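# Load cartons into the flow lane by date

## Task

Put the cartons into the flow lane sorted by date, with the one bearing the earliest date placed at the front of the lane.

## Robot and tools

Setup: three identical i2rt Big YAM arms named arm1, arm2 and arm3. Each has six revolute joints, a two-finger gripper and a wrist camera that rides on top of the hand, looking toward the fingertips. The hand reaches roughly 1.0 m from the joint1 axis. Two fixed room cameras, cam_a and cam_b, watch the scene, and the wrist cameras are arm1_cam_wrist, arm2_cam_wrist and arm3_cam_wrist.

Frames: every pose is given in one shared scene frame in metres. Its origin is on the floor and +z points up. Foot (base_link) poses are: arm1 x=-1.399 y=-0.834 z=+0.768 quat_wxyz=(+0.518, +0.002, +0.002, -0.855); arm2 x=-0.549 y=-0.349 z=+0.753 quat_wxyz=(+0.266, -0.006, +0.004, +0.964); arm3 x=+0.555 y=+0.297 z=+0.850 quat_wxyz=(+0.406, +0.001, +0.000, -0.914). Each foot faces along its own +x. The table tops below the arms are at z=+0.720. The hand point sits between the finger pads, about 1 cm behind the tips. The fingers point along the hand's +z axis and open and close along its y axis. The printed hand position may be slightly wrong, more so at long reach. hand_target is the hand pose implied by the joint targets currently held.

move: a single action. Its keys are arm1, arm2, arm3 (each optional) and cameras. Any arm left out gets no new command but may keep pushing toward an earlier target. Each arm's part can contain:
- joints: absolute targets keyed by joint name, in radians for joints, metres for the gripper. Ranges: joint1_rad -2.879 to 2.879 (turns the arm about its foot, positive is counter-clockwise seen from above, 0 points along the foot's +x); joint2_rad 0 to 3.141 (shoulder, 0 puts the upper arm back and roughly level, positive lifts it and swings it forward); joint3_rad 0 to 3.019 (elbow, 0 is folded, positive opens); joint4_rad -1.692 to 1.57 (hand pitch, positive tips the fingers up); joint5_rad -1.57 to 1.57 (hand sideways swing, positive to the arm's right); joint6_rad -2.094 to 2.094 (hand roll, positive is clockwise viewed from behind the hand); gripper_m 0 to 0.093 (gap between the fingertips).
- target: one absolute hand pose, a list of seven numbers [x, y, z, qw, qx, qy, qz], with position in metres in the scene frame and the same layout as the printed hand line. The hand travels in a straight line from its hand_target toward it. When target is present, joints may carry only gripper_m.
- speed: the top speed of that straight path in m/s, from 0.002 to 0.5 (default 0.25); rotation is capped at twice that value in rad/s. It is valid only together with target.
All motions in one action start at the same moment. All hand paths in one action finish together, paced by the slowest one. Hand paths run between 0.5 and 10 s; a single action never goes beyond 15 s. Paths do not avoid obstacles or other arms. Hands lag, drift and may overshoot the speed when the arm is close to straight; expect errors of a centimetre or more. cameras is a list of camera names, or "all"; leaving it out also means all, and [] means none. An unknown key or name makes the call invalid; a value out of range gets it refused. If a call is refused or a stop interrupts it, later move, wait and finished_scene calls in the same reply are skipped.

wait: seconds from 0 to 10 with optional cameras; commands nothing and returns the same state and pictures. zoom_image: camera plus region [x0, y0, x1, y1] in image pixels with the origin at the top left, at most 504 by 504, taken from that camera's latest image. read_manual: returns only licence text. finished_scene: scene (integer) ends the current scene permanently; the cartons must stay in order once the robots stop.

Results: each arm's joint_positions, Joint velocities (rad/s, gripper in m/s, "within noise" when still), joint torques (N m, positive toward larger angles; items 3 and 4 wrap at ±28), hand and hand_target, plus joint_status and hand_status. A "move" line reports per arm "done" or its most serious status. Words: off_target (came to rest away from the target, may still be pushing); time_out (could not finish; the joint keeps a nearby target and keeps pushing, and on_its_own lists it; to relieve it, send its reported position); not_followed, together with "joint command not followed" or "pose unreachable" (a safety check blocked the targets; gripper commands still run). Arms listed under "as last shown" were not commanded and repeat their previous values. "pictures" lists the order of the images. MOTOR HOT appears at 85 °C; at 100 °C an OVER-TEMPERATURE FAULT drops that arm for 30 to 60 s or more, after which keys read limit_stop_at_motor_heat and should be re-sent.

Gripper: when squeezing a rigid carton, gripper_m reads up to about 0.005 m below its true width (or up to 0.002 above). Closed on nothing it reads 0.000 to 0.003. Aim about 0.005 m under the width at first contact to get a full grip. To release, command a clearly wider gap. Force is roughly 50 to 64 N per pad.

Cameras come with OpenCV calibration (K, distortion D, T_world_to_cam, pos_world). The room cameras may be off by up to about 2.3 degrees and 9 mm; their accuracy is best near the centre of the image.

Avoid: letting two robots press hard on each other, including one gripper closing on another arm's fingers; collisions between arms, since the clearance check may react late and does not cover fingers, housings or cameras; pushing hard into the table or into cartons; dropping a carton or releasing it while it moves; knocking anything off the work area or onto the floor. Long stretched reaches or held loads heat the motors. Loose cartons may sometimes get nudged by outside disturbances. Between calls the robots keep holding the last command while the scene keeps running.

Each tool is called after ">>>" as name(argument=value, ...), one argument or row to a line, values as JSON.

## Session

>>> move(
)

Scene clock: 0.00 s.
Joint torques (N m): no reading
Heat: arm1: hottest joint1_rad 39 °C; arm2: hottest joint2_rad 40 °C; arm3: hottest joint1_rad 35 °C.
Joint velocities: within noise
arm1.joint_positions: joint1_rad=+0.194 joint2_rad=+0.304 joint3_rad=+1.546 joint4_rad=-1.590 joint5_rad=-0.074 joint6_rad=+0.225 gripper_m=+0.09396
arm1.joint_status: not commanded
arm1.hand: x=-1.3980 y=-0.8742 z=+1.3539 quat_wxyz=(-0.413, -0.697, -0.432, +0.395) (m; scene frame)
arm1.hand_target: x=-1.3971 y=-0.8712 z=+1.3606 quat_wxyz=(-0.419, -0.692, -0.430, +0.401) (m; scene frame)
arm1.hand_status: not commanded
arm2.joint_positions: joint1_rad=+0.324 joint2_rad=+0.267 joint3_rad=+1.656 joint4_rad=-1.577 joint5_rad=-0.025 joint6_rad=+0.557 gripper_m=+0.09396
arm2.joint_status: not commanded
arm2.hand: x=-0.5408 y=-0.3488 z=+1.3788 quat_wxyz=(+0.121, +0.719, -0.287, -0.622) (m; scene frame)
arm2.hand_target: x=-0.5353 y=-0.3500 z=+1.3818 quat_wxyz=(+0.122, +0.714, -0.285, -0.628) (m; scene frame)
arm2.hand_status: not commanded
arm3.joint_positions: joint1_rad=+0.466 joint2_rad=+0.542 joint3_rad=+1.486 joint4_rad=-1.413 joint5_rad=-0.179 joint6_rad=-0.503 gripper_m=+0.09396
arm3.joint_status: not commanded
arm3.hand: x=+0.5364 y=+0.1220 z=+1.4334 quat_wxyz=(-0.274, -0.490, -0.695, +0.450) (m; scene frame)
arm3.hand_target: x=+0.5374 y=+0.1259 z=+1.4420 quat_wxyz=(-0.277, -0.485, -0.691, +0.459) (m; scene frame)
arm3.hand_status: not commanded
pictures: arm1_cam_wrist, arm2_cam_wrist, arm3_cam_wrist, cam_a, cam_b

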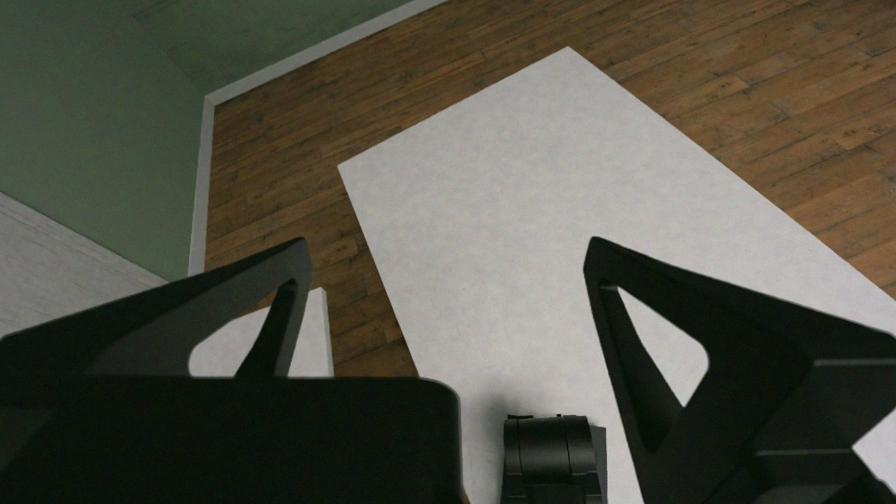

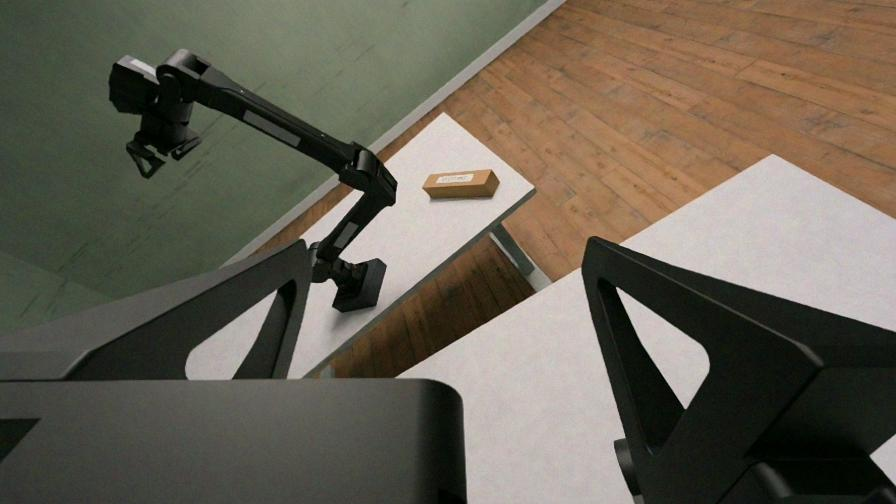

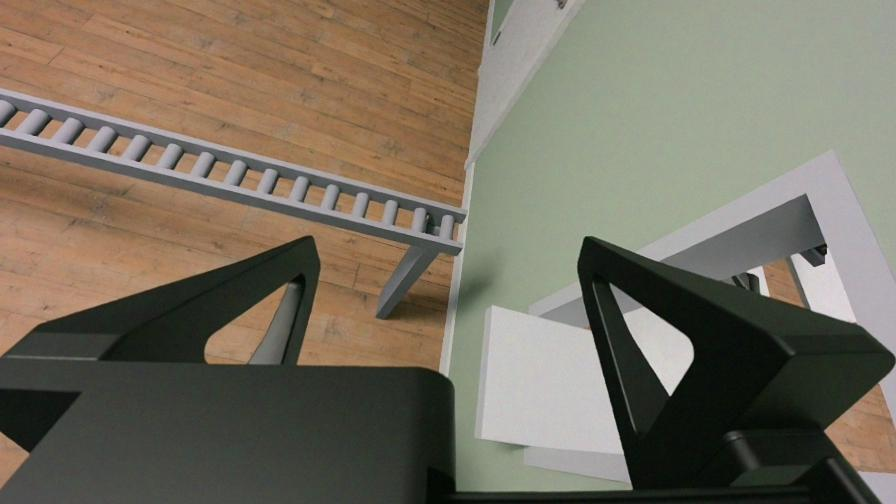

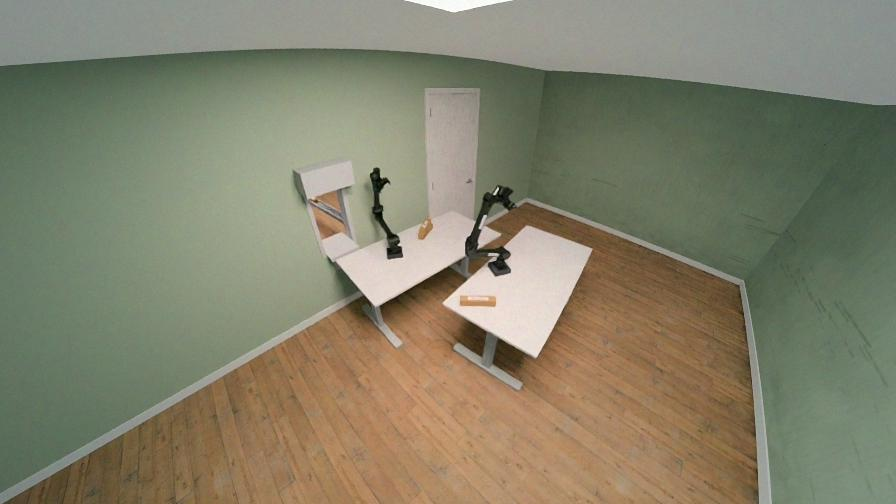

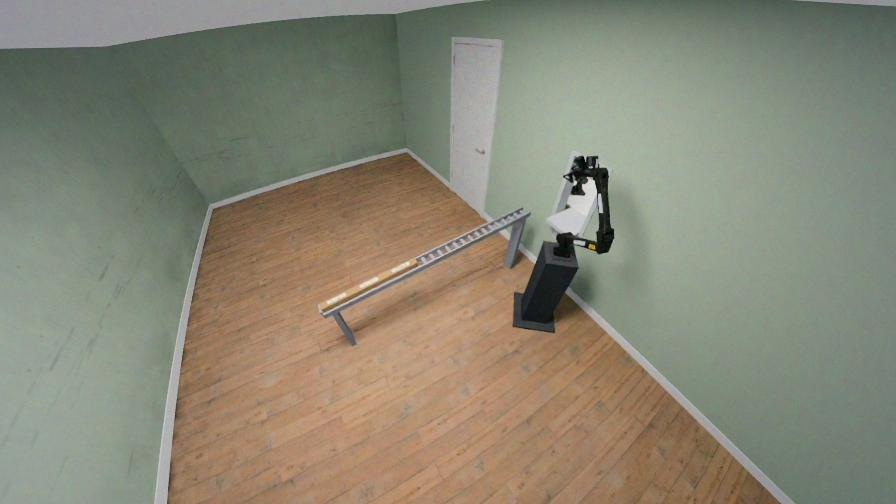

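>>> zoom_image(
  camera="cam_a",
  region=[280, 140, 610, 400],
)

>>> zoom_image(
  camera="cam_b",
  region=[300, 140, 640, 360],
)

>>> zoom_image(
  camera="cam_b",
  region=[310, 200, 540, 350],
)

>>> zoom_image(
  camera="cam_a",
  region=[400, 180, 540, 320],
)

>>> zoom_image(
  camera="arm2_cam_wrist",
  region=[380, 120, 580, 240],
)

Scaled by 1.527 from the camera's 896x504 image, which has a finer 1280x720 frame.

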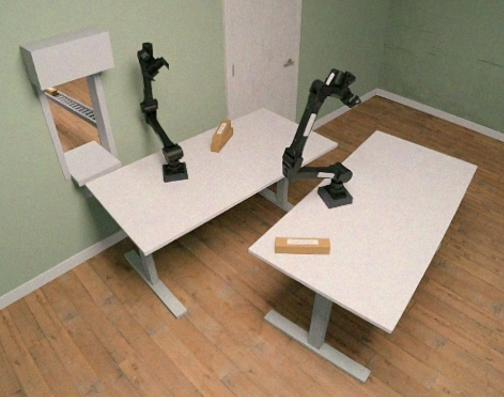

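Scaled by 1.482 from the camera's 896x504 image, which has a finer 1280x720 frame.

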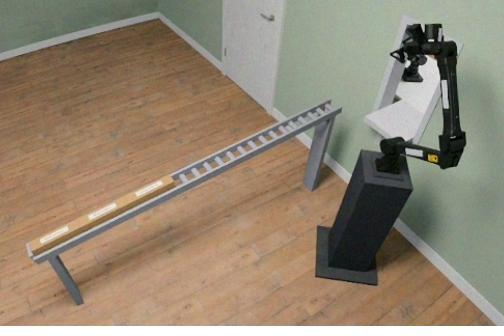

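Scaled by 2.191 from the camera's 896x504 image, which has a finer 1280x720 frame.

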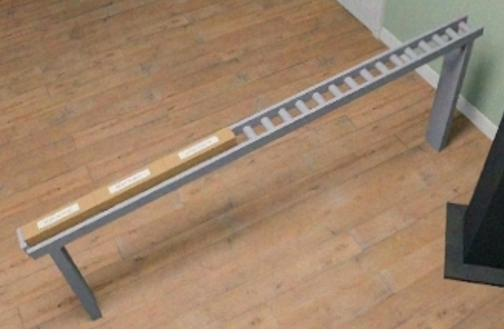

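Scaled by 3.600 from the camera's 896x504 image, which has a finer 1280x720 frame.

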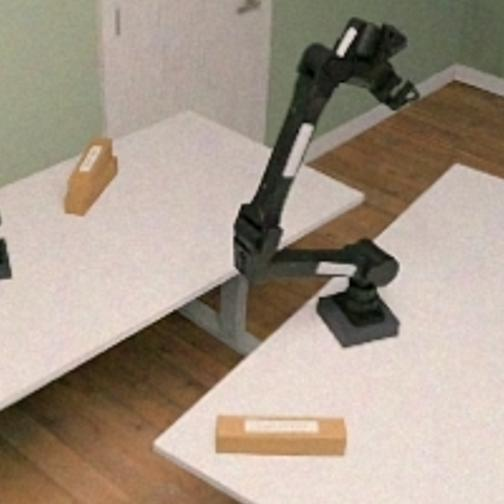

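Scaled by 2.520 from the camera's 896x504 image, which has a finer 1280x720 frame.

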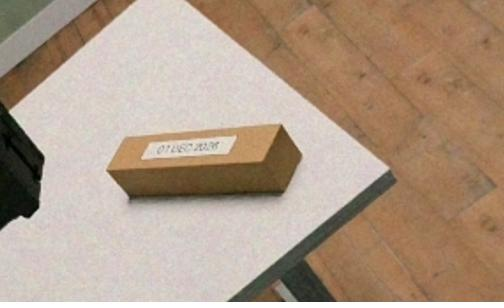

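>>> zoom_image(
  camera="cam_b",
  region=[316, 250, 426, 316],
)

>>> zoom_image(
  camera="cam_a",
  region=[450, 285, 510, 315],
)

>>> zoom_image(
  camera="cam_a",
  region=[405, 210, 445, 250],
)

>>> zoom_image(
  camera="arm2_cam_wrist",
  region=[420, 160, 510, 205],
)

>>> zoom_image(
  camera="arm3_cam_wrist",
  region=[440, 140, 896, 504],
)

>>> zoom_image(
  camera="cam_a",
  region=[280, 150, 370, 270],
)

>>> zoom_image(
  camera="cam_b",
  region=[500, 140, 630, 270],
)

Scaled by 4.582 from the camera's 896x504 image, which has a finer 1280x720 frame.

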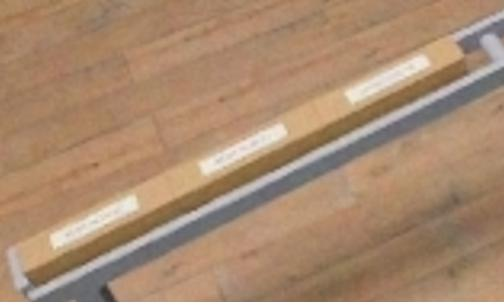

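Scaled by 8.400 from the camera's 896x504 image, which has a finer 1280x720 frame.

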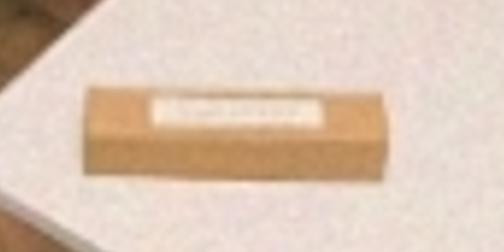

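Scaled by 12.600 from the camera's 896x504 image, which has a finer 1280x720 frame.

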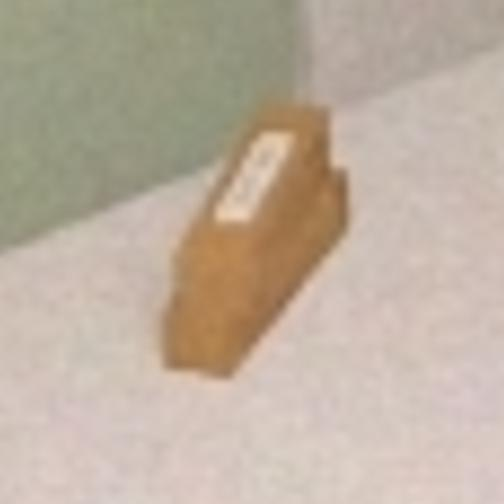

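Scaled by 5.600 from the camera's 896x504 image, which has a finer 1280x720 frame.

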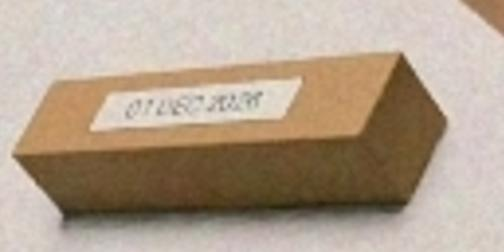

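Scaled by 1.105 from the camera's 896x504 image, which has a finer 1280x720 frame.

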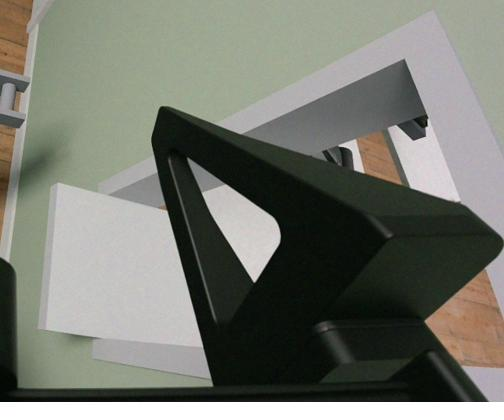

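Scaled by 4.200 from the camera's 896x504 image, which has a finer 1280x720 frame.

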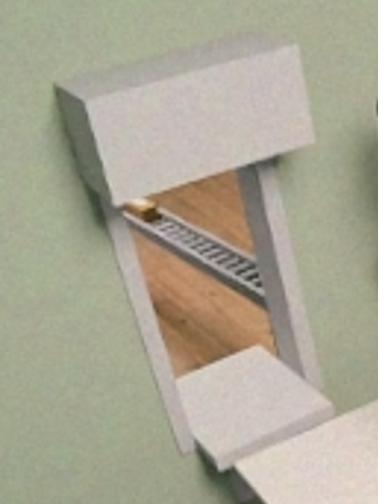

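Scaled by 3.877 from the camera's 896x504 image, which has a finer 1280x720 frame.

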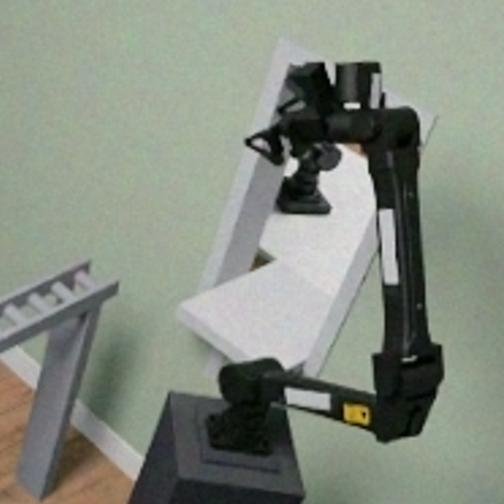

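>>> move(
  arm1={"joints": {"joint1_rad": -2.6, "joint2_rad": 0.9, "joint3_rad": 2.0, "joint4_rad": -1.6, "joint5_rad": 0.0, "joint6_rad": 0.0}},
  arm2={"joints": {"joint2_rad": 0.8, "joint3_rad": 2.0, "joint4_rad": -1.6, "joint5_rad": 0.0, "joint6_rad": 0.0}},
  arm3={"joints": {"joint1_rad": 2.0, "joint2_rad": 1.2, "joint3_rad": 1.9, "joint4_rad": -1.0, "joint5_rad": 0.0, "joint6_rad": 0.0}},
  cameras=["all"],
)

Scene clock: 160.13 s.
Joint torques (N m): arm1=[-0.56 0.5 8.36 1.35 0.02 -0.04] | arm2=[-0.09 4.72 7.57 1.74 0.05 -0.12] | arm3=[1.2 -9.05 13.78 2.43 0.05 0.15]
Heat: arm1: hottest joint1_rad 39 °C; arm2: hottest joint2_rad 41 °C; arm3: hottest joint3_rad 37 °C.
move: arm1 done; arm2 done; arm3 done
Joint velocities: within noise
arm1.joint_positions: joint1_rad=-2.583 joint2_rad=+0.896 joint3_rad=+1.969 joint4_rad=-1.595 joint5_rad=+0.001 joint6_rad=+0.007 gripper_m=+0.09400
arm1.joint_status: all done
arm1.hand: x=-1.4175 y=-0.6046 z=+1.4504 quat_wxyz=(+0.342, -0.632, +0.589, +0.369) (m; scene frame)
arm1.hand_target: x=-1.4134 y=-0.6094 z=+1.4607 quat_wxyz=(+0.352, -0.626, +0.588, +0.372) (m; scene frame)
arm1.hand_status: not commanded
arm2.joint_positions: joint1_rad=+0.324 joint2_rad=+0.798 joint3_rad=+1.977 joint4_rad=-1.594 joint5_rad=-0.002 joint6_rad=+0.011 gripper_m=+0.09397
arm2.joint_status: all done
arm2.hand: x=-0.7280 y=-0.3030 z=+1.4540 quat_wxyz=(-0.051, +0.835, -0.097, -0.539) (m; scene frame)
arm2.hand_target: x=-0.7229 y=-0.3037 z=+1.4606 quat_wxyz=(-0.055, +0.832, -0.093, -0.545) (m; scene frame)
arm2.hand_status: not commanded
arm3.joint_positions: joint1_rad=+1.989 joint2_rad=+1.187 joint3_rad=+1.867 joint4_rad=-1.015 joint5_rad=+0.000 joint6_rad=-0.008 gripper_m=+0.09398
arm3.joint_status: all done
arm3.hand: x=+1.0018 y=+0.1500 z=+1.5174 quat_wxyz=(-0.573, -0.125, -0.805, +0.093) (m; scene frame)
arm3.hand_target: x=+1.0062 y=+0.1540 z=+1.5323 quat_wxyz=(-0.587, -0.123, -0.795, +0.090) (m; scene frame)
arm3.hand_status: not commanded
pictures: arm1_cam_wrist, arm2_cam_wrist, arm3_cam_wrist, cam_a, cam_b
camera_calibration:
arm1_cam_wrist: T_world_to_cam=[[0.995314, 0.0959903, -0.0116174, 1.48902], [0.0850084, -0.925971, -0.367902, 0.0920245], [-0.0460724, 0.365191, -0.929792, 1.62757], [0, 0, 0, 1]] pos_world=[-1.41488, -0.652091, 1.56445]
arm2_cam_wrist: T_world_to_cam=[[0.226171, 0.974034, -0.0102017, 0.472614], [0.832422, -0.198707, -0.51729, 1.30589], [-0.505885, 0.108504, -0.855749, 1.03167], [0, 0, 0, 1]] pos_world=[-0.672035, -0.312794, 1.5632]
arm3_cam_wrist: T_world_to_cam=[[-0.310965, -0.950378, -0.00903299, 0.468711], [-0.7828, 0.2615, -0.564661, 1.60366], [0.539004, -0.168519, -0.825273, 0.860579], [0, 0, 0, 1]] pos_world=[0.93724, 0.171121, 1.61997]

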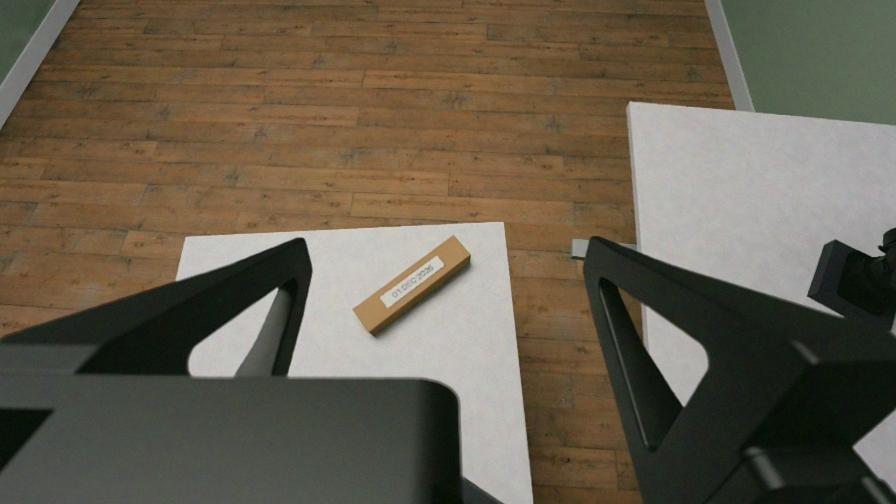

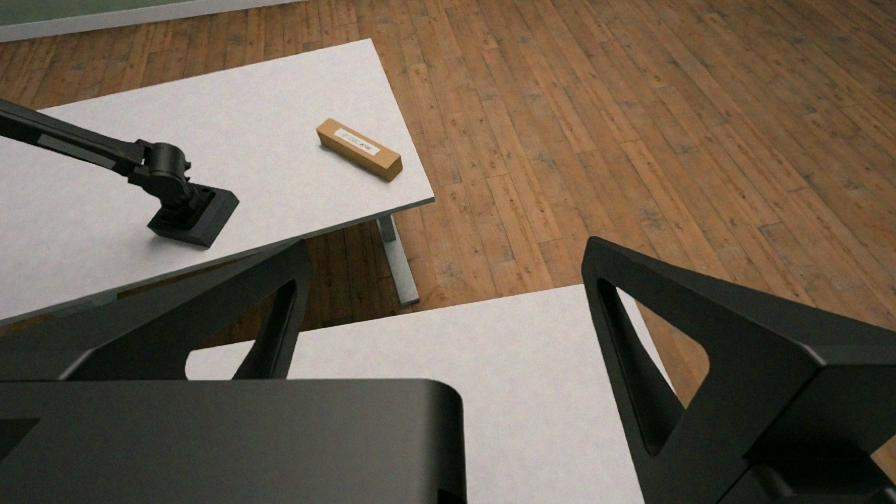

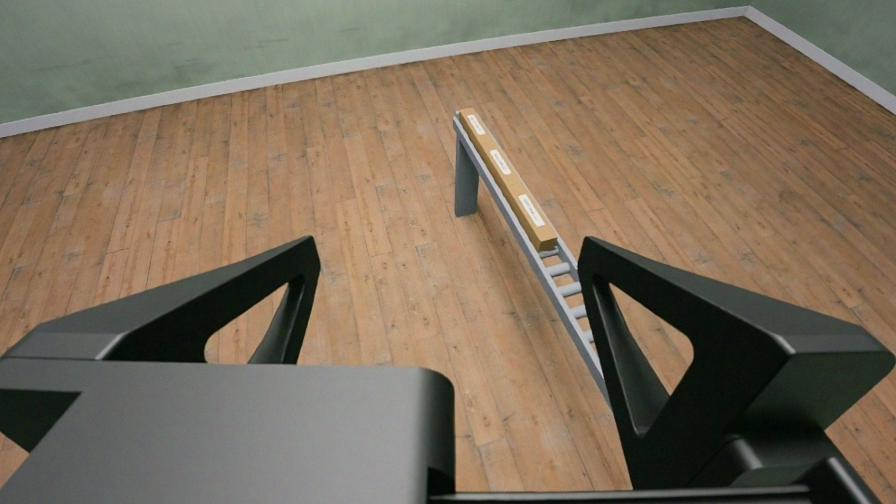

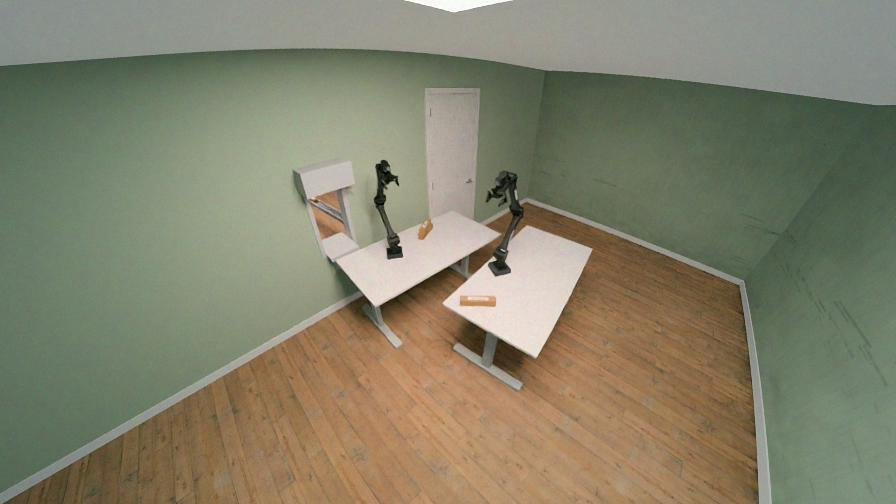

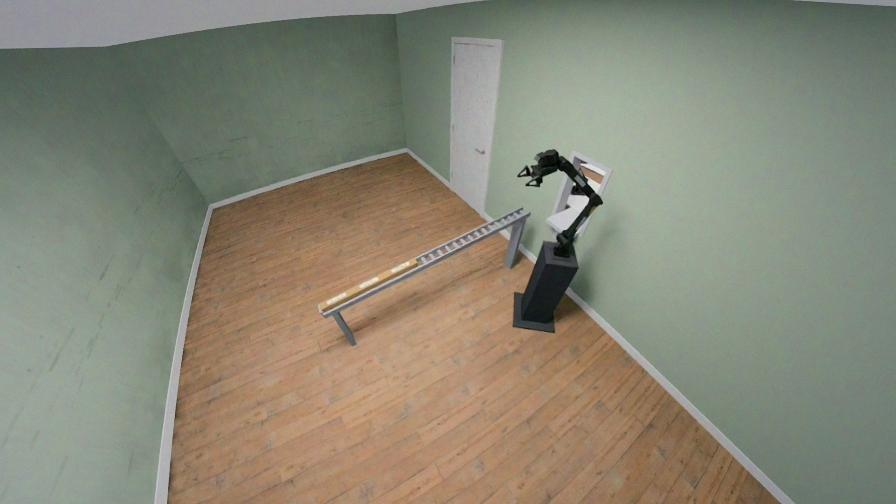

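>>> zoom_image(
  camera="arm3_cam_wrist",
  region=[450, 100, 570, 260],
)

>>> zoom_image(
  camera="arm3_cam_wrist",
  region=[455, 105, 495, 145],
)

>>> zoom_image(
  camera="arm3_cam_wrist",
  region=[480, 140, 520, 180],
)

>>> zoom_image(
  camera="arm3_cam_wrist",
  region=[510, 185, 555, 230],
)

>>> zoom_image(
  camera="arm1_cam_wrist",
  region=[340, 220, 490, 340],
)

>>> move(
  arm2={"joints": {"joint1_rad": 2.35}},
  arm3={"joints": {"joint1_rad": 2.0, "joint2_rad": 1.9, "joint3_rad": 1.9, "joint4_rad": -0.75, "joint5_rad": 0.35, "joint6_rad": 0.0}},
  cameras=["arm2_cam_wrist", "arm3_cam_wrist", "cam_b"],
)

Scaled by 3.150 from the camera's 896x504 image, which has a finer 1280x720 frame.

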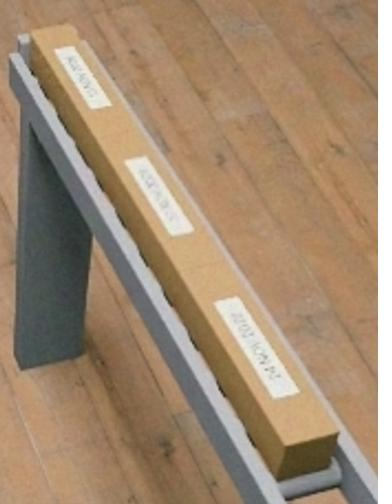

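Scaled by 12.600 from the camera's 896x504 image, which has a finer 1280x720 frame.

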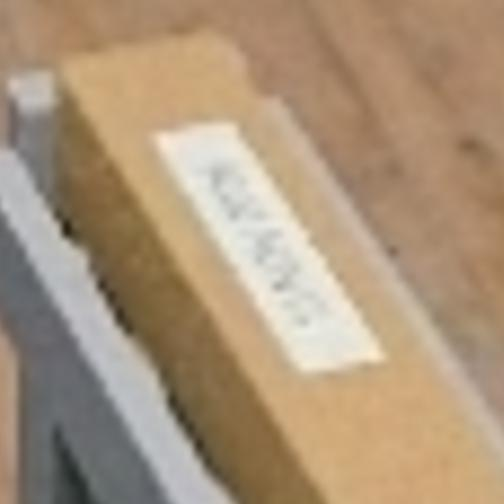

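Scaled by 12.600 from the camera's 896x504 image, which has a finer 1280x720 frame.

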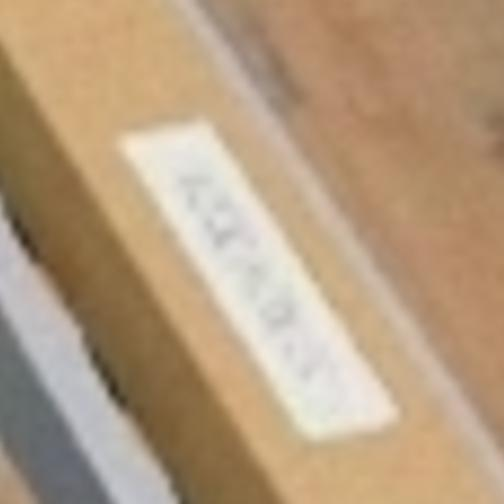

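Scaled by 11.200 from the camera's 896x504 image, which has a finer 1280x720 frame.

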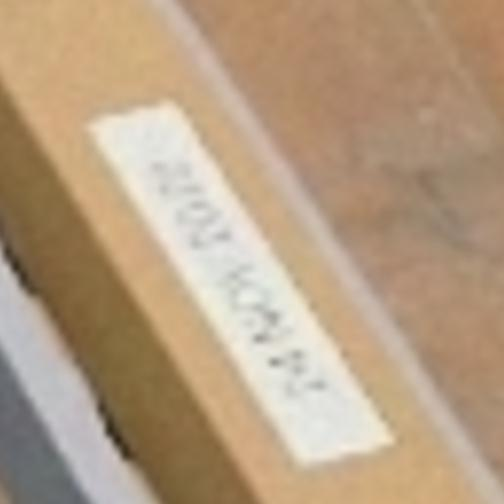

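Scaled by 3.360 from the camera's 896x504 image, which has a finer 1280x720 frame.

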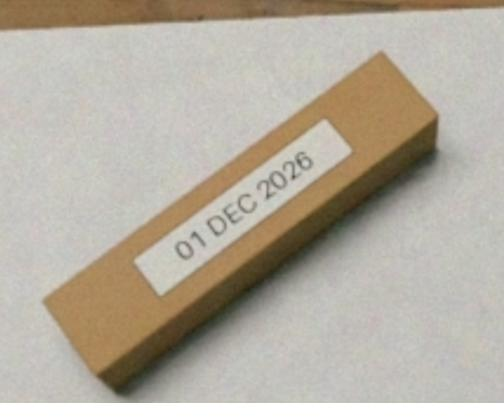

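Scene clock: 166.07 s.
Joint torques (N m): arm1=[-0.56 0.5 8.35 1.36 0.03 -0.04] | arm2=[0.67 5.01 7.47 1.74 0.02 -0.12] | arm3=[1.26 -25.64 15.17 1.85 0.28 0.15]
Heat: arm1: hottest joint1_rad 39 °C; arm2: hottest joint2_rad 41 °C; arm3: hottest joint3_rad 38 °C.
move: arm2 done; arm3 done
Joint velocities: within noise
arm1: as last shown
arm2.joint_positions: joint1_rad=+2.338 joint2_rad=+0.798 joint3_rad=+1.977 joint4_rad=-1.594 joint5_rad=-0.001 joint6_rad=+0.011 gripper_m=+0.09399
arm2.joint_status: all done
arm2.hand: x=-0.5156 y=-0.5133 z=+1.4584 quat_wxyz=(+0.436, +0.523, +0.649, -0.339) (m; scene frame)
arm2.hand_target: x=-0.5150 y=-0.5077 z=+1.4650 quat_wxyz=(+0.441, +0.514, +0.652, -0.342) (m; scene frame)
arm2.hand_status: not commanded
arm3.joint_positions: joint1_rad=+1.989 joint2_rad=+1.893 joint3_rad=+1.869 joint4_rad=-0.761 joint5_rad=+0.348 joint6_rad=-0.008 gripper_m=+0.09398
arm3.joint_status: all done
arm3.hand: x=+1.2531 y=+0.0067 z=+1.1437 quat_wxyz=(-0.347, -0.205, -0.889, +0.218) (m; scene frame)
arm3.hand_target: x=+1.2636 y=+0.0114 z=+1.1576 quat_wxyz=(-0.365, -0.206, -0.882, +0.217) (m; scene frame)
arm3.hand_status: not commanded
pictures: arm2_cam_wrist, arm3_cam_wrist, cam_b
camera_calibration:
arm2_cam_wrist: T_world_to_cam=[[-0.977078, -0.212763, -0.00710483, -0.604655], [-0.175523, 0.824046, -0.538647, 1.1261], [0.120459, -0.525053, -0.842502, 1.14414], [0, 0, 0, 1]] pos_world=[-0.53096, -0.455873, 1.56621]
arm3_cam_wrist: T_world_to_cam=[[-0.525724, -0.818377, 0.232106, 0.399692], [-0.850194, 0.496522, -0.175028, 1.26404], [0.0279931, -0.289352, -0.956813, 1.18422], [0, 0, 0, 1]] pos_world=[1.25166, 0.0421322, 1.26155]

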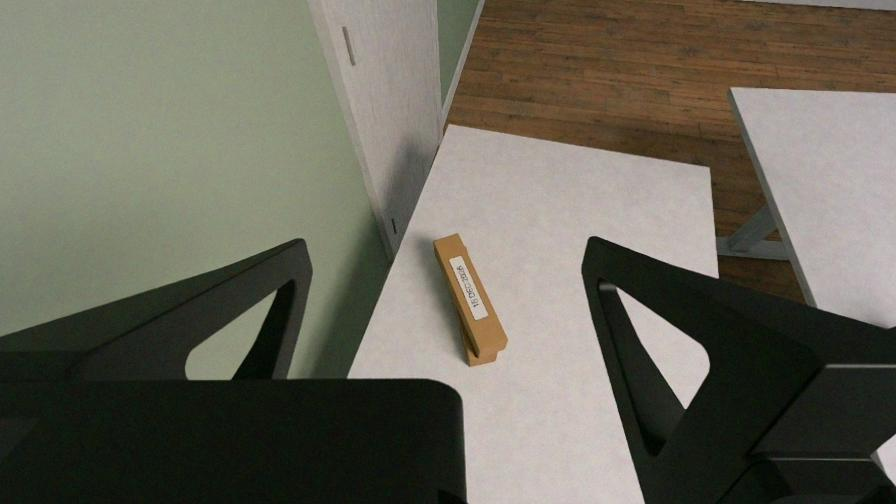

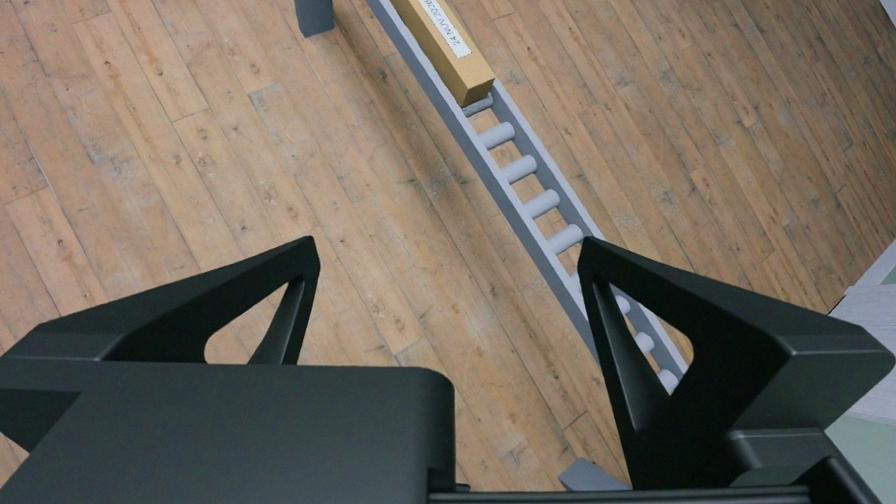

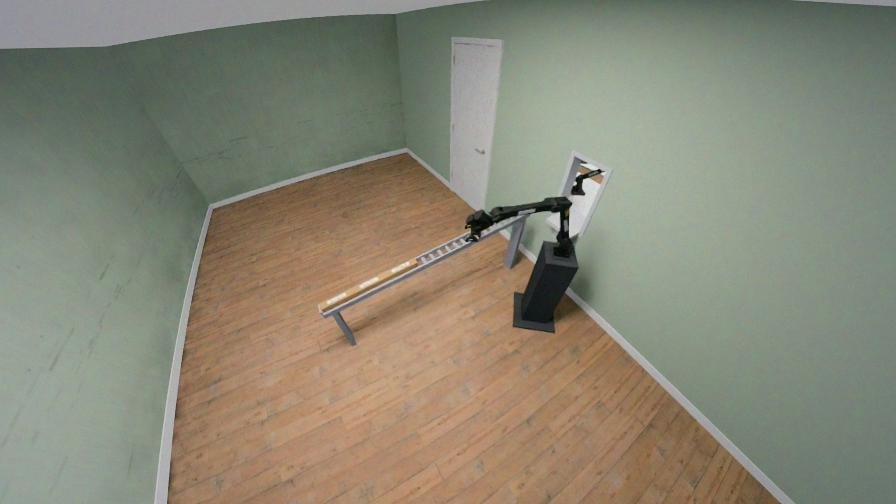

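>>> zoom_image(
  camera="arm2_cam_wrist",
  region=[410, 220, 530, 380],
)

>>> zoom_image(
  camera="arm3_cam_wrist",
  region=[370, 0, 520, 120],
)

>>> move(
  arm3={"joints": {"joint1_rad": 2.1, "joint2_rad": 1.7, "joint3_rad": 1.9, "joint4_rad": -0.6, "joint5_rad": -0.2, "joint6_rad": 0.0}},
  cameras=["arm3_cam_wrist"],
)

Scaled by 3.150 from the camera's 896x504 image, which has a finer 1280x720 frame.

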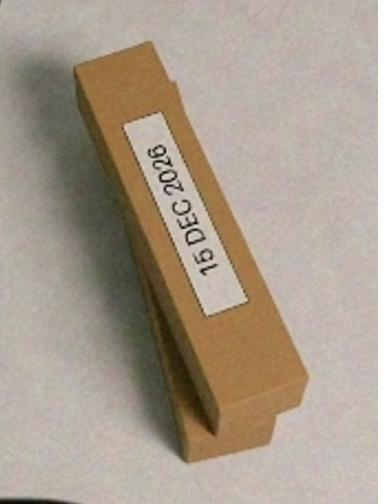

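Scaled by 3.360 from the camera's 896x504 image, which has a finer 1280x720 frame.

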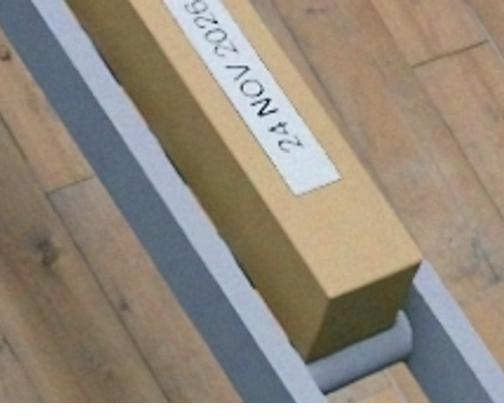

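Scene clock: 169.47 s.
Joint torques (N m): arm1=[-0.62 0.56 8.34 1.36 0.03 -0.05] | arm2=[0.79 5.01 7.47 1.74 0.02 -0.11] | arm3=[-0.44 -21.3 14.95 2.02 -0.13 0.13]
Heat: arm1: hottest joint1_rad 39 °C; arm2: hottest joint2_rad 41 °C; arm3: hottest joint3_rad 39 °C.
move: arm3 done
Joint velocities: within noise
arm1, arm2: as last shown
arm2.hand: x=-0.5155 y=-0.5133 z=+1.4584 quat_wxyz=(+0.436, +0.523, +0.649, -0.339) (m; scene frame)
arm3.joint_positions: joint1_rad=+2.110 joint2_rad=+1.681 joint3_rad=+1.876 joint4_rad=-0.608 joint5_rad=-0.197 joint6_rad=-0.007 gripper_m=+0.09398
arm3.joint_status: all done
arm3.hand: x=+1.2743 y=+0.1884 z=+1.3272 quat_wxyz=(-0.551, -0.025, -0.834, -0.027) (m; scene frame)
arm3.hand_target: x=+1.2807 y=+0.1805 z=+1.3305 quat_wxyz=(-0.556, -0.030, -0.830, -0.027) (m; scene frame)
arm3.hand_status: not commanded
pictures: arm3_cam_wrist
camera_calibration:
arm3_cam_wrist: T_world_to_cam=[[-0.0157626, -0.996012, -0.0878119, 0.325225], [-0.862707, 0.0579439, -0.502374, 1.75703], [0.505458, 0.0678372, -0.86018, 0.607819], [0, 0, 0, 1]] pos_world=[1.2137, 0.180887, 1.43408]

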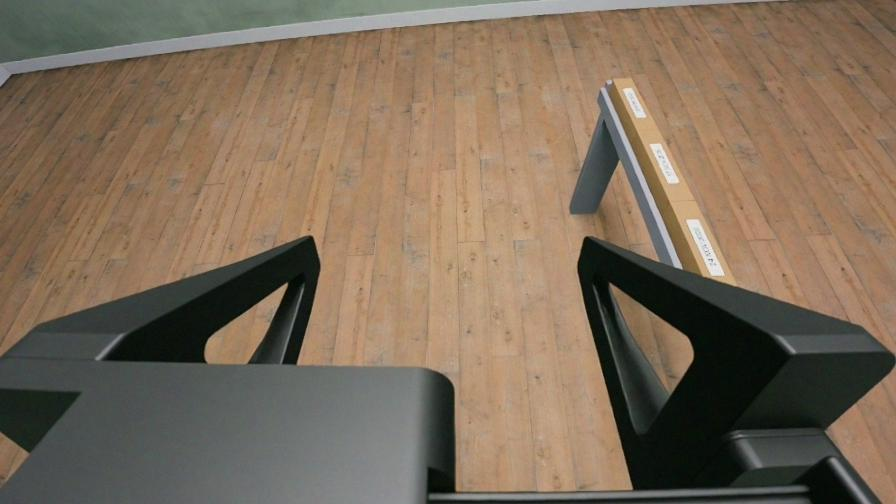

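>>> zoom_image(
  camera="arm3_cam_wrist",
  region=[640, 130, 740, 290],
)

>>> zoom_image(
  camera="arm3_cam_wrist",
  region=[610, 75, 690, 195],
)

Scaled by 3.150 from the camera's 896x504 image, which has a finer 1280x720 frame.

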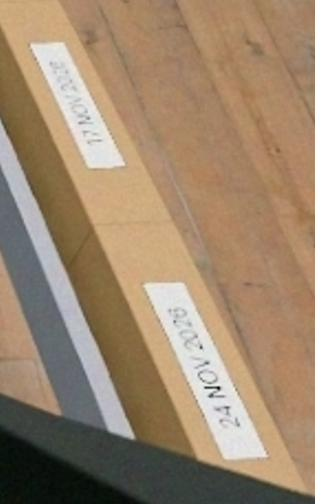

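Scaled by 4.200 from the camera's 896x504 image, which has a finer 1280x720 frame.

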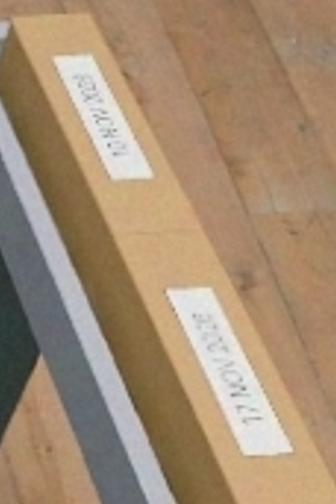

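>>> move(
  arm3={"joints": {"joint1_rad": 0.974, "joint2_rad": 1.541, "joint3_rad": 1.377, "joint4_rad": -0.779, "joint5_rad": 0.0, "joint6_rad": 0.0}},
  cameras=["arm3_cam_wrist", "cam_b"],
)

Scene clock: 215.17 s.
Joint torques (N m): arm1=[-0.56 0.5 8.35 1.37 0.02 -0.04] | arm2=[0.79 5.01 7.47 1.74 0.02 -0.11] | arm3=[0.15 -20.25 12.26 1.1 0.05 0.12]
Heat: arm1: hottest joint3_rad 40 °C; arm2: hottest joint2_rad 40 °C; arm3: hottest joint3_rad 45 °C.
move: arm3 done
Joint velocities: within noise
arm1, arm2: as last shown
arm3.joint_positions: joint1_rad=+0.976 joint2_rad=+1.550 joint3_rad=+1.374 joint4_rad=-0.773 joint5_rad=+0.000 joint6_rad=-0.006 gripper_m=+0.09400
arm3.joint_status: all done
arm3.hand: x=+0.6972 y=-0.2866 z=+1.0938 quat_wxyz=(-0.241, -0.585, -0.751, +0.189) (m; scene frame)
arm3.hand_target: x=+0.6957 y=-0.2853 z=+1.0998 quat_wxyz=(-0.243, -0.588, -0.748, +0.190) (m; scene frame)
arm3.hand_status: not commanded
pictures: arm3_cam_wrist, cam_b
camera_calibration:
arm3_cam_wrist: T_world_to_cam=[[-0.972499, -0.232705, -0.0097123, 0.622836], [-0.232838, 0.97238, 0.0162062, 0.425076], [0.0056728, 0.0180219, -0.999821, 1.21787], [0, 0, 0, 1]] pos_world=[0.697773, -0.290347, 1.21682]

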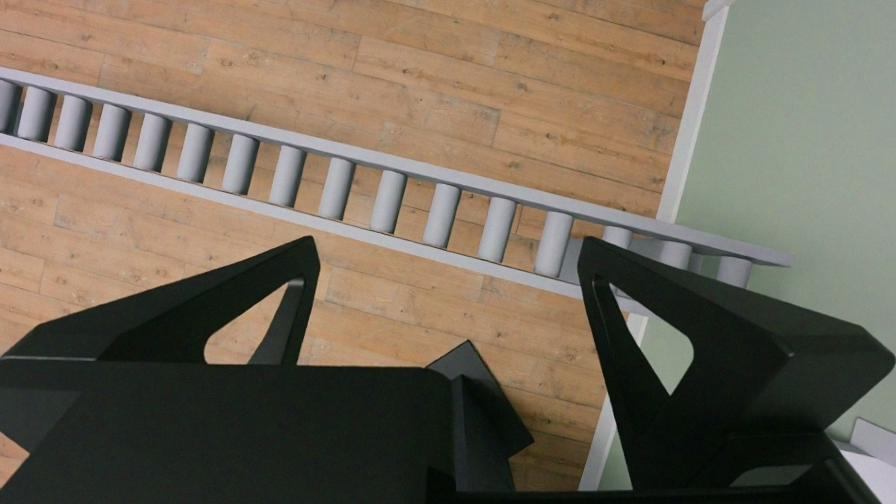

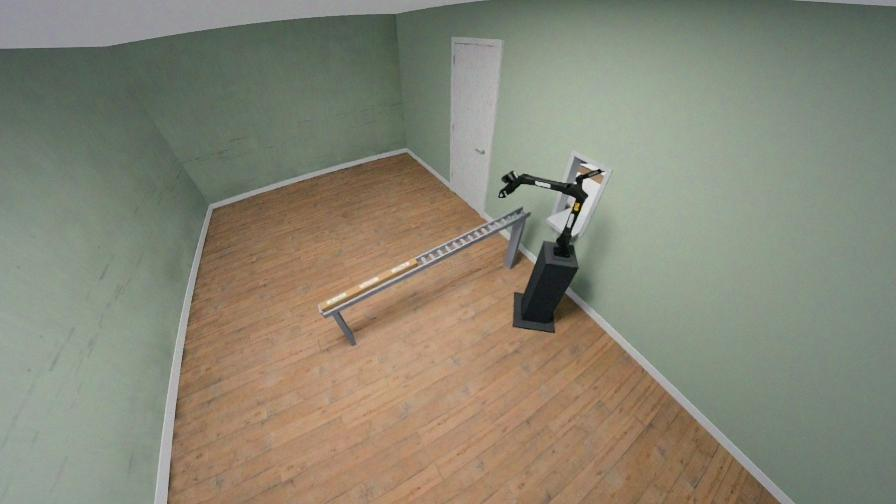

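>>> zoom_image(
  camera="arm3_cam_wrist",
  region=[400, 140, 800, 360],
)

>>> zoom_image(
  camera="arm3_cam_wrist",
  region=[0, 40, 400, 260],
)

Scaled by 1.260 from the camera's 896x504 image, which has a finer 1280x720 frame.

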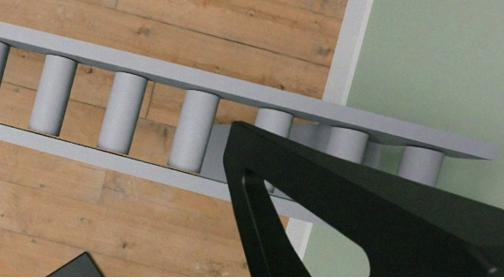

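Scaled by 1.260 from the camera's 896x504 image, which has a finer 1280x720 frame.

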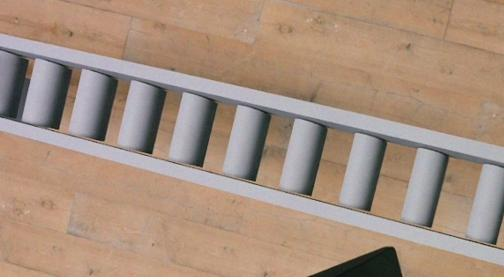

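>>> move(
  arm1={"joints": {"joint1_rad": -2.37, "joint2_rad": 1.523, "joint3_rad": 1.164, "joint4_rad": -1.212, "joint5_rad": 0.0, "joint6_rad": 1.087}},
  arm2={"joints": {"joint1_rad": 2.236, "joint2_rad": 1.635, "joint3_rad": 1.473, "joint4_rad": -1.41, "joint5_rad": 0.0, "joint6_rad": -0.435}},
  cameras=["arm1_cam_wrist", "arm2_cam_wrist"],
)

Scene clock: 255.87 s.
Joint torques (N m): arm1=[1.79 -12.57 8.94 0.23 0.15 0.13] | arm2=[-0.85 -12.86 11.25 0.14 -0.02 -0.11] | arm3=[-0.03 -20.01 12.3 1.11 0.03 0.13]
Heat: arm1: hottest joint3_rad 41 °C; arm2: hottest joint3_rad 41 °C; arm3: hottest joint3_rad 41 °C.
move: arm1 done; arm2 done
Joint velocities: within noise
arm1.joint_positions: joint1_rad=-2.383 joint2_rad=+1.514 joint3_rad=+1.154 joint4_rad=-1.216 joint5_rad=+0.000 joint6_rad=+1.078 gripper_m=+0.09402
arm1.joint_status: all done
arm1.hand: x=-1.5145 y=-0.4263 z=+0.9015 quat_wxyz=(+0.002, -0.376, +0.927, +0.000) (m; scene frame)
arm1.hand_target: x=-1.5213 y=-0.4235 z=+0.9014 quat_wxyz=(+0.002, -0.377, +0.926, +0.002) (m; scene frame)
arm1.hand_status: not commanded
arm2.joint_positions: joint1_rad=+2.248 joint2_rad=+1.629 joint3_rad=+1.456 joint4_rad=-1.407 joint5_rad=-0.001 joint6_rad=-0.424 gripper_m=+0.09400
arm2.joint_status: all done
arm2.hand: x=-0.4840 y=-0.8280 z=+0.9526 quat_wxyz=(+0.005, +0.483, +0.875, +0.001) (m; scene frame)
arm2.hand_target: x=-0.4893 y=-0.8335 z=+0.9559 quat_wxyz=(+0.007, +0.484, +0.875, -0.002) (m; scene frame)
arm2.hand_status: not commanded
arm3: as last shown
pictures: arm1_cam_wrist, arm2_cam_wrist
camera_calibration:
arm1_cam_wrist: T_world_to_cam=[[0.698858, -0.71491, -0.0223722, 0.777117], [-0.548881, -0.556087, 0.624096, -1.63311], [-0.458614, -0.423875, -0.781027, -0.0476644], [0, 0, 0, 1]] pos_world=[-1.46134, -0.372784, 0.999374]
arm2_cam_wrist: T_world_to_cam=[[-0.84359, -0.536947, 0.00657507, -0.861135], [-0.442075, 0.701385, 0.559133, -0.157835], [-0.304836, 0.468772, -0.829052, 1.15318], [0, 0, 0, 1]] pos_world=[-0.444689, -0.89226, 1.04996]

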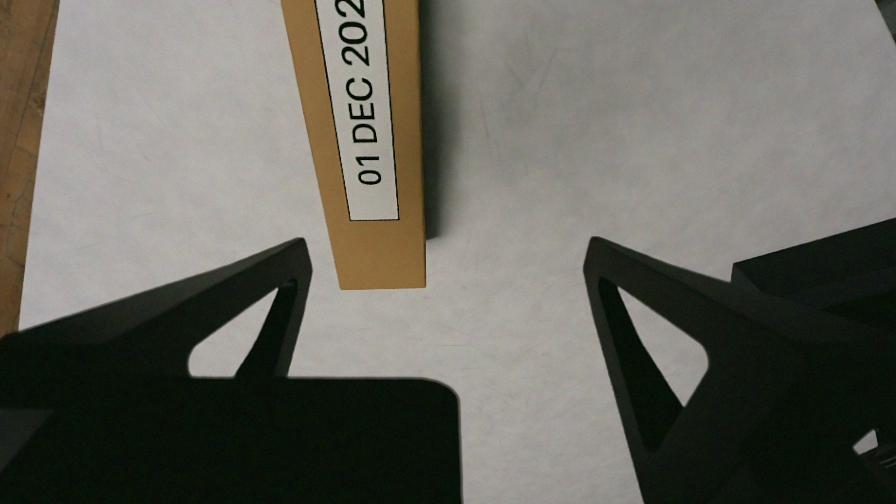

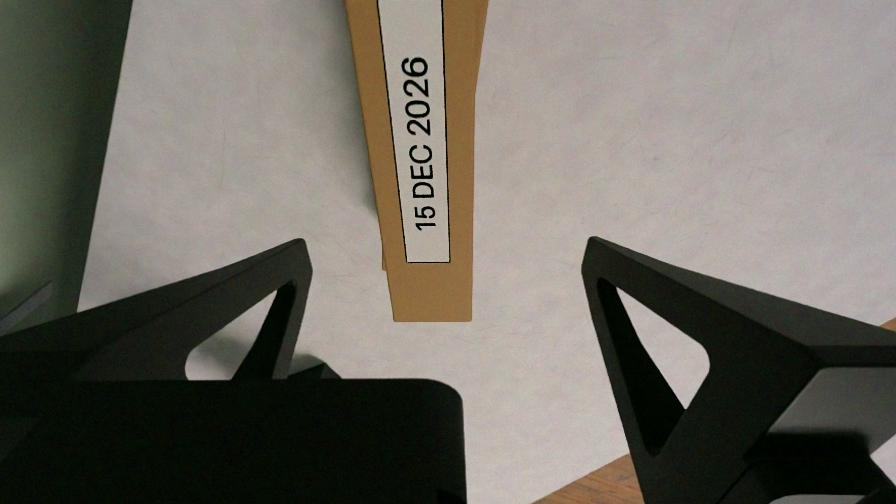

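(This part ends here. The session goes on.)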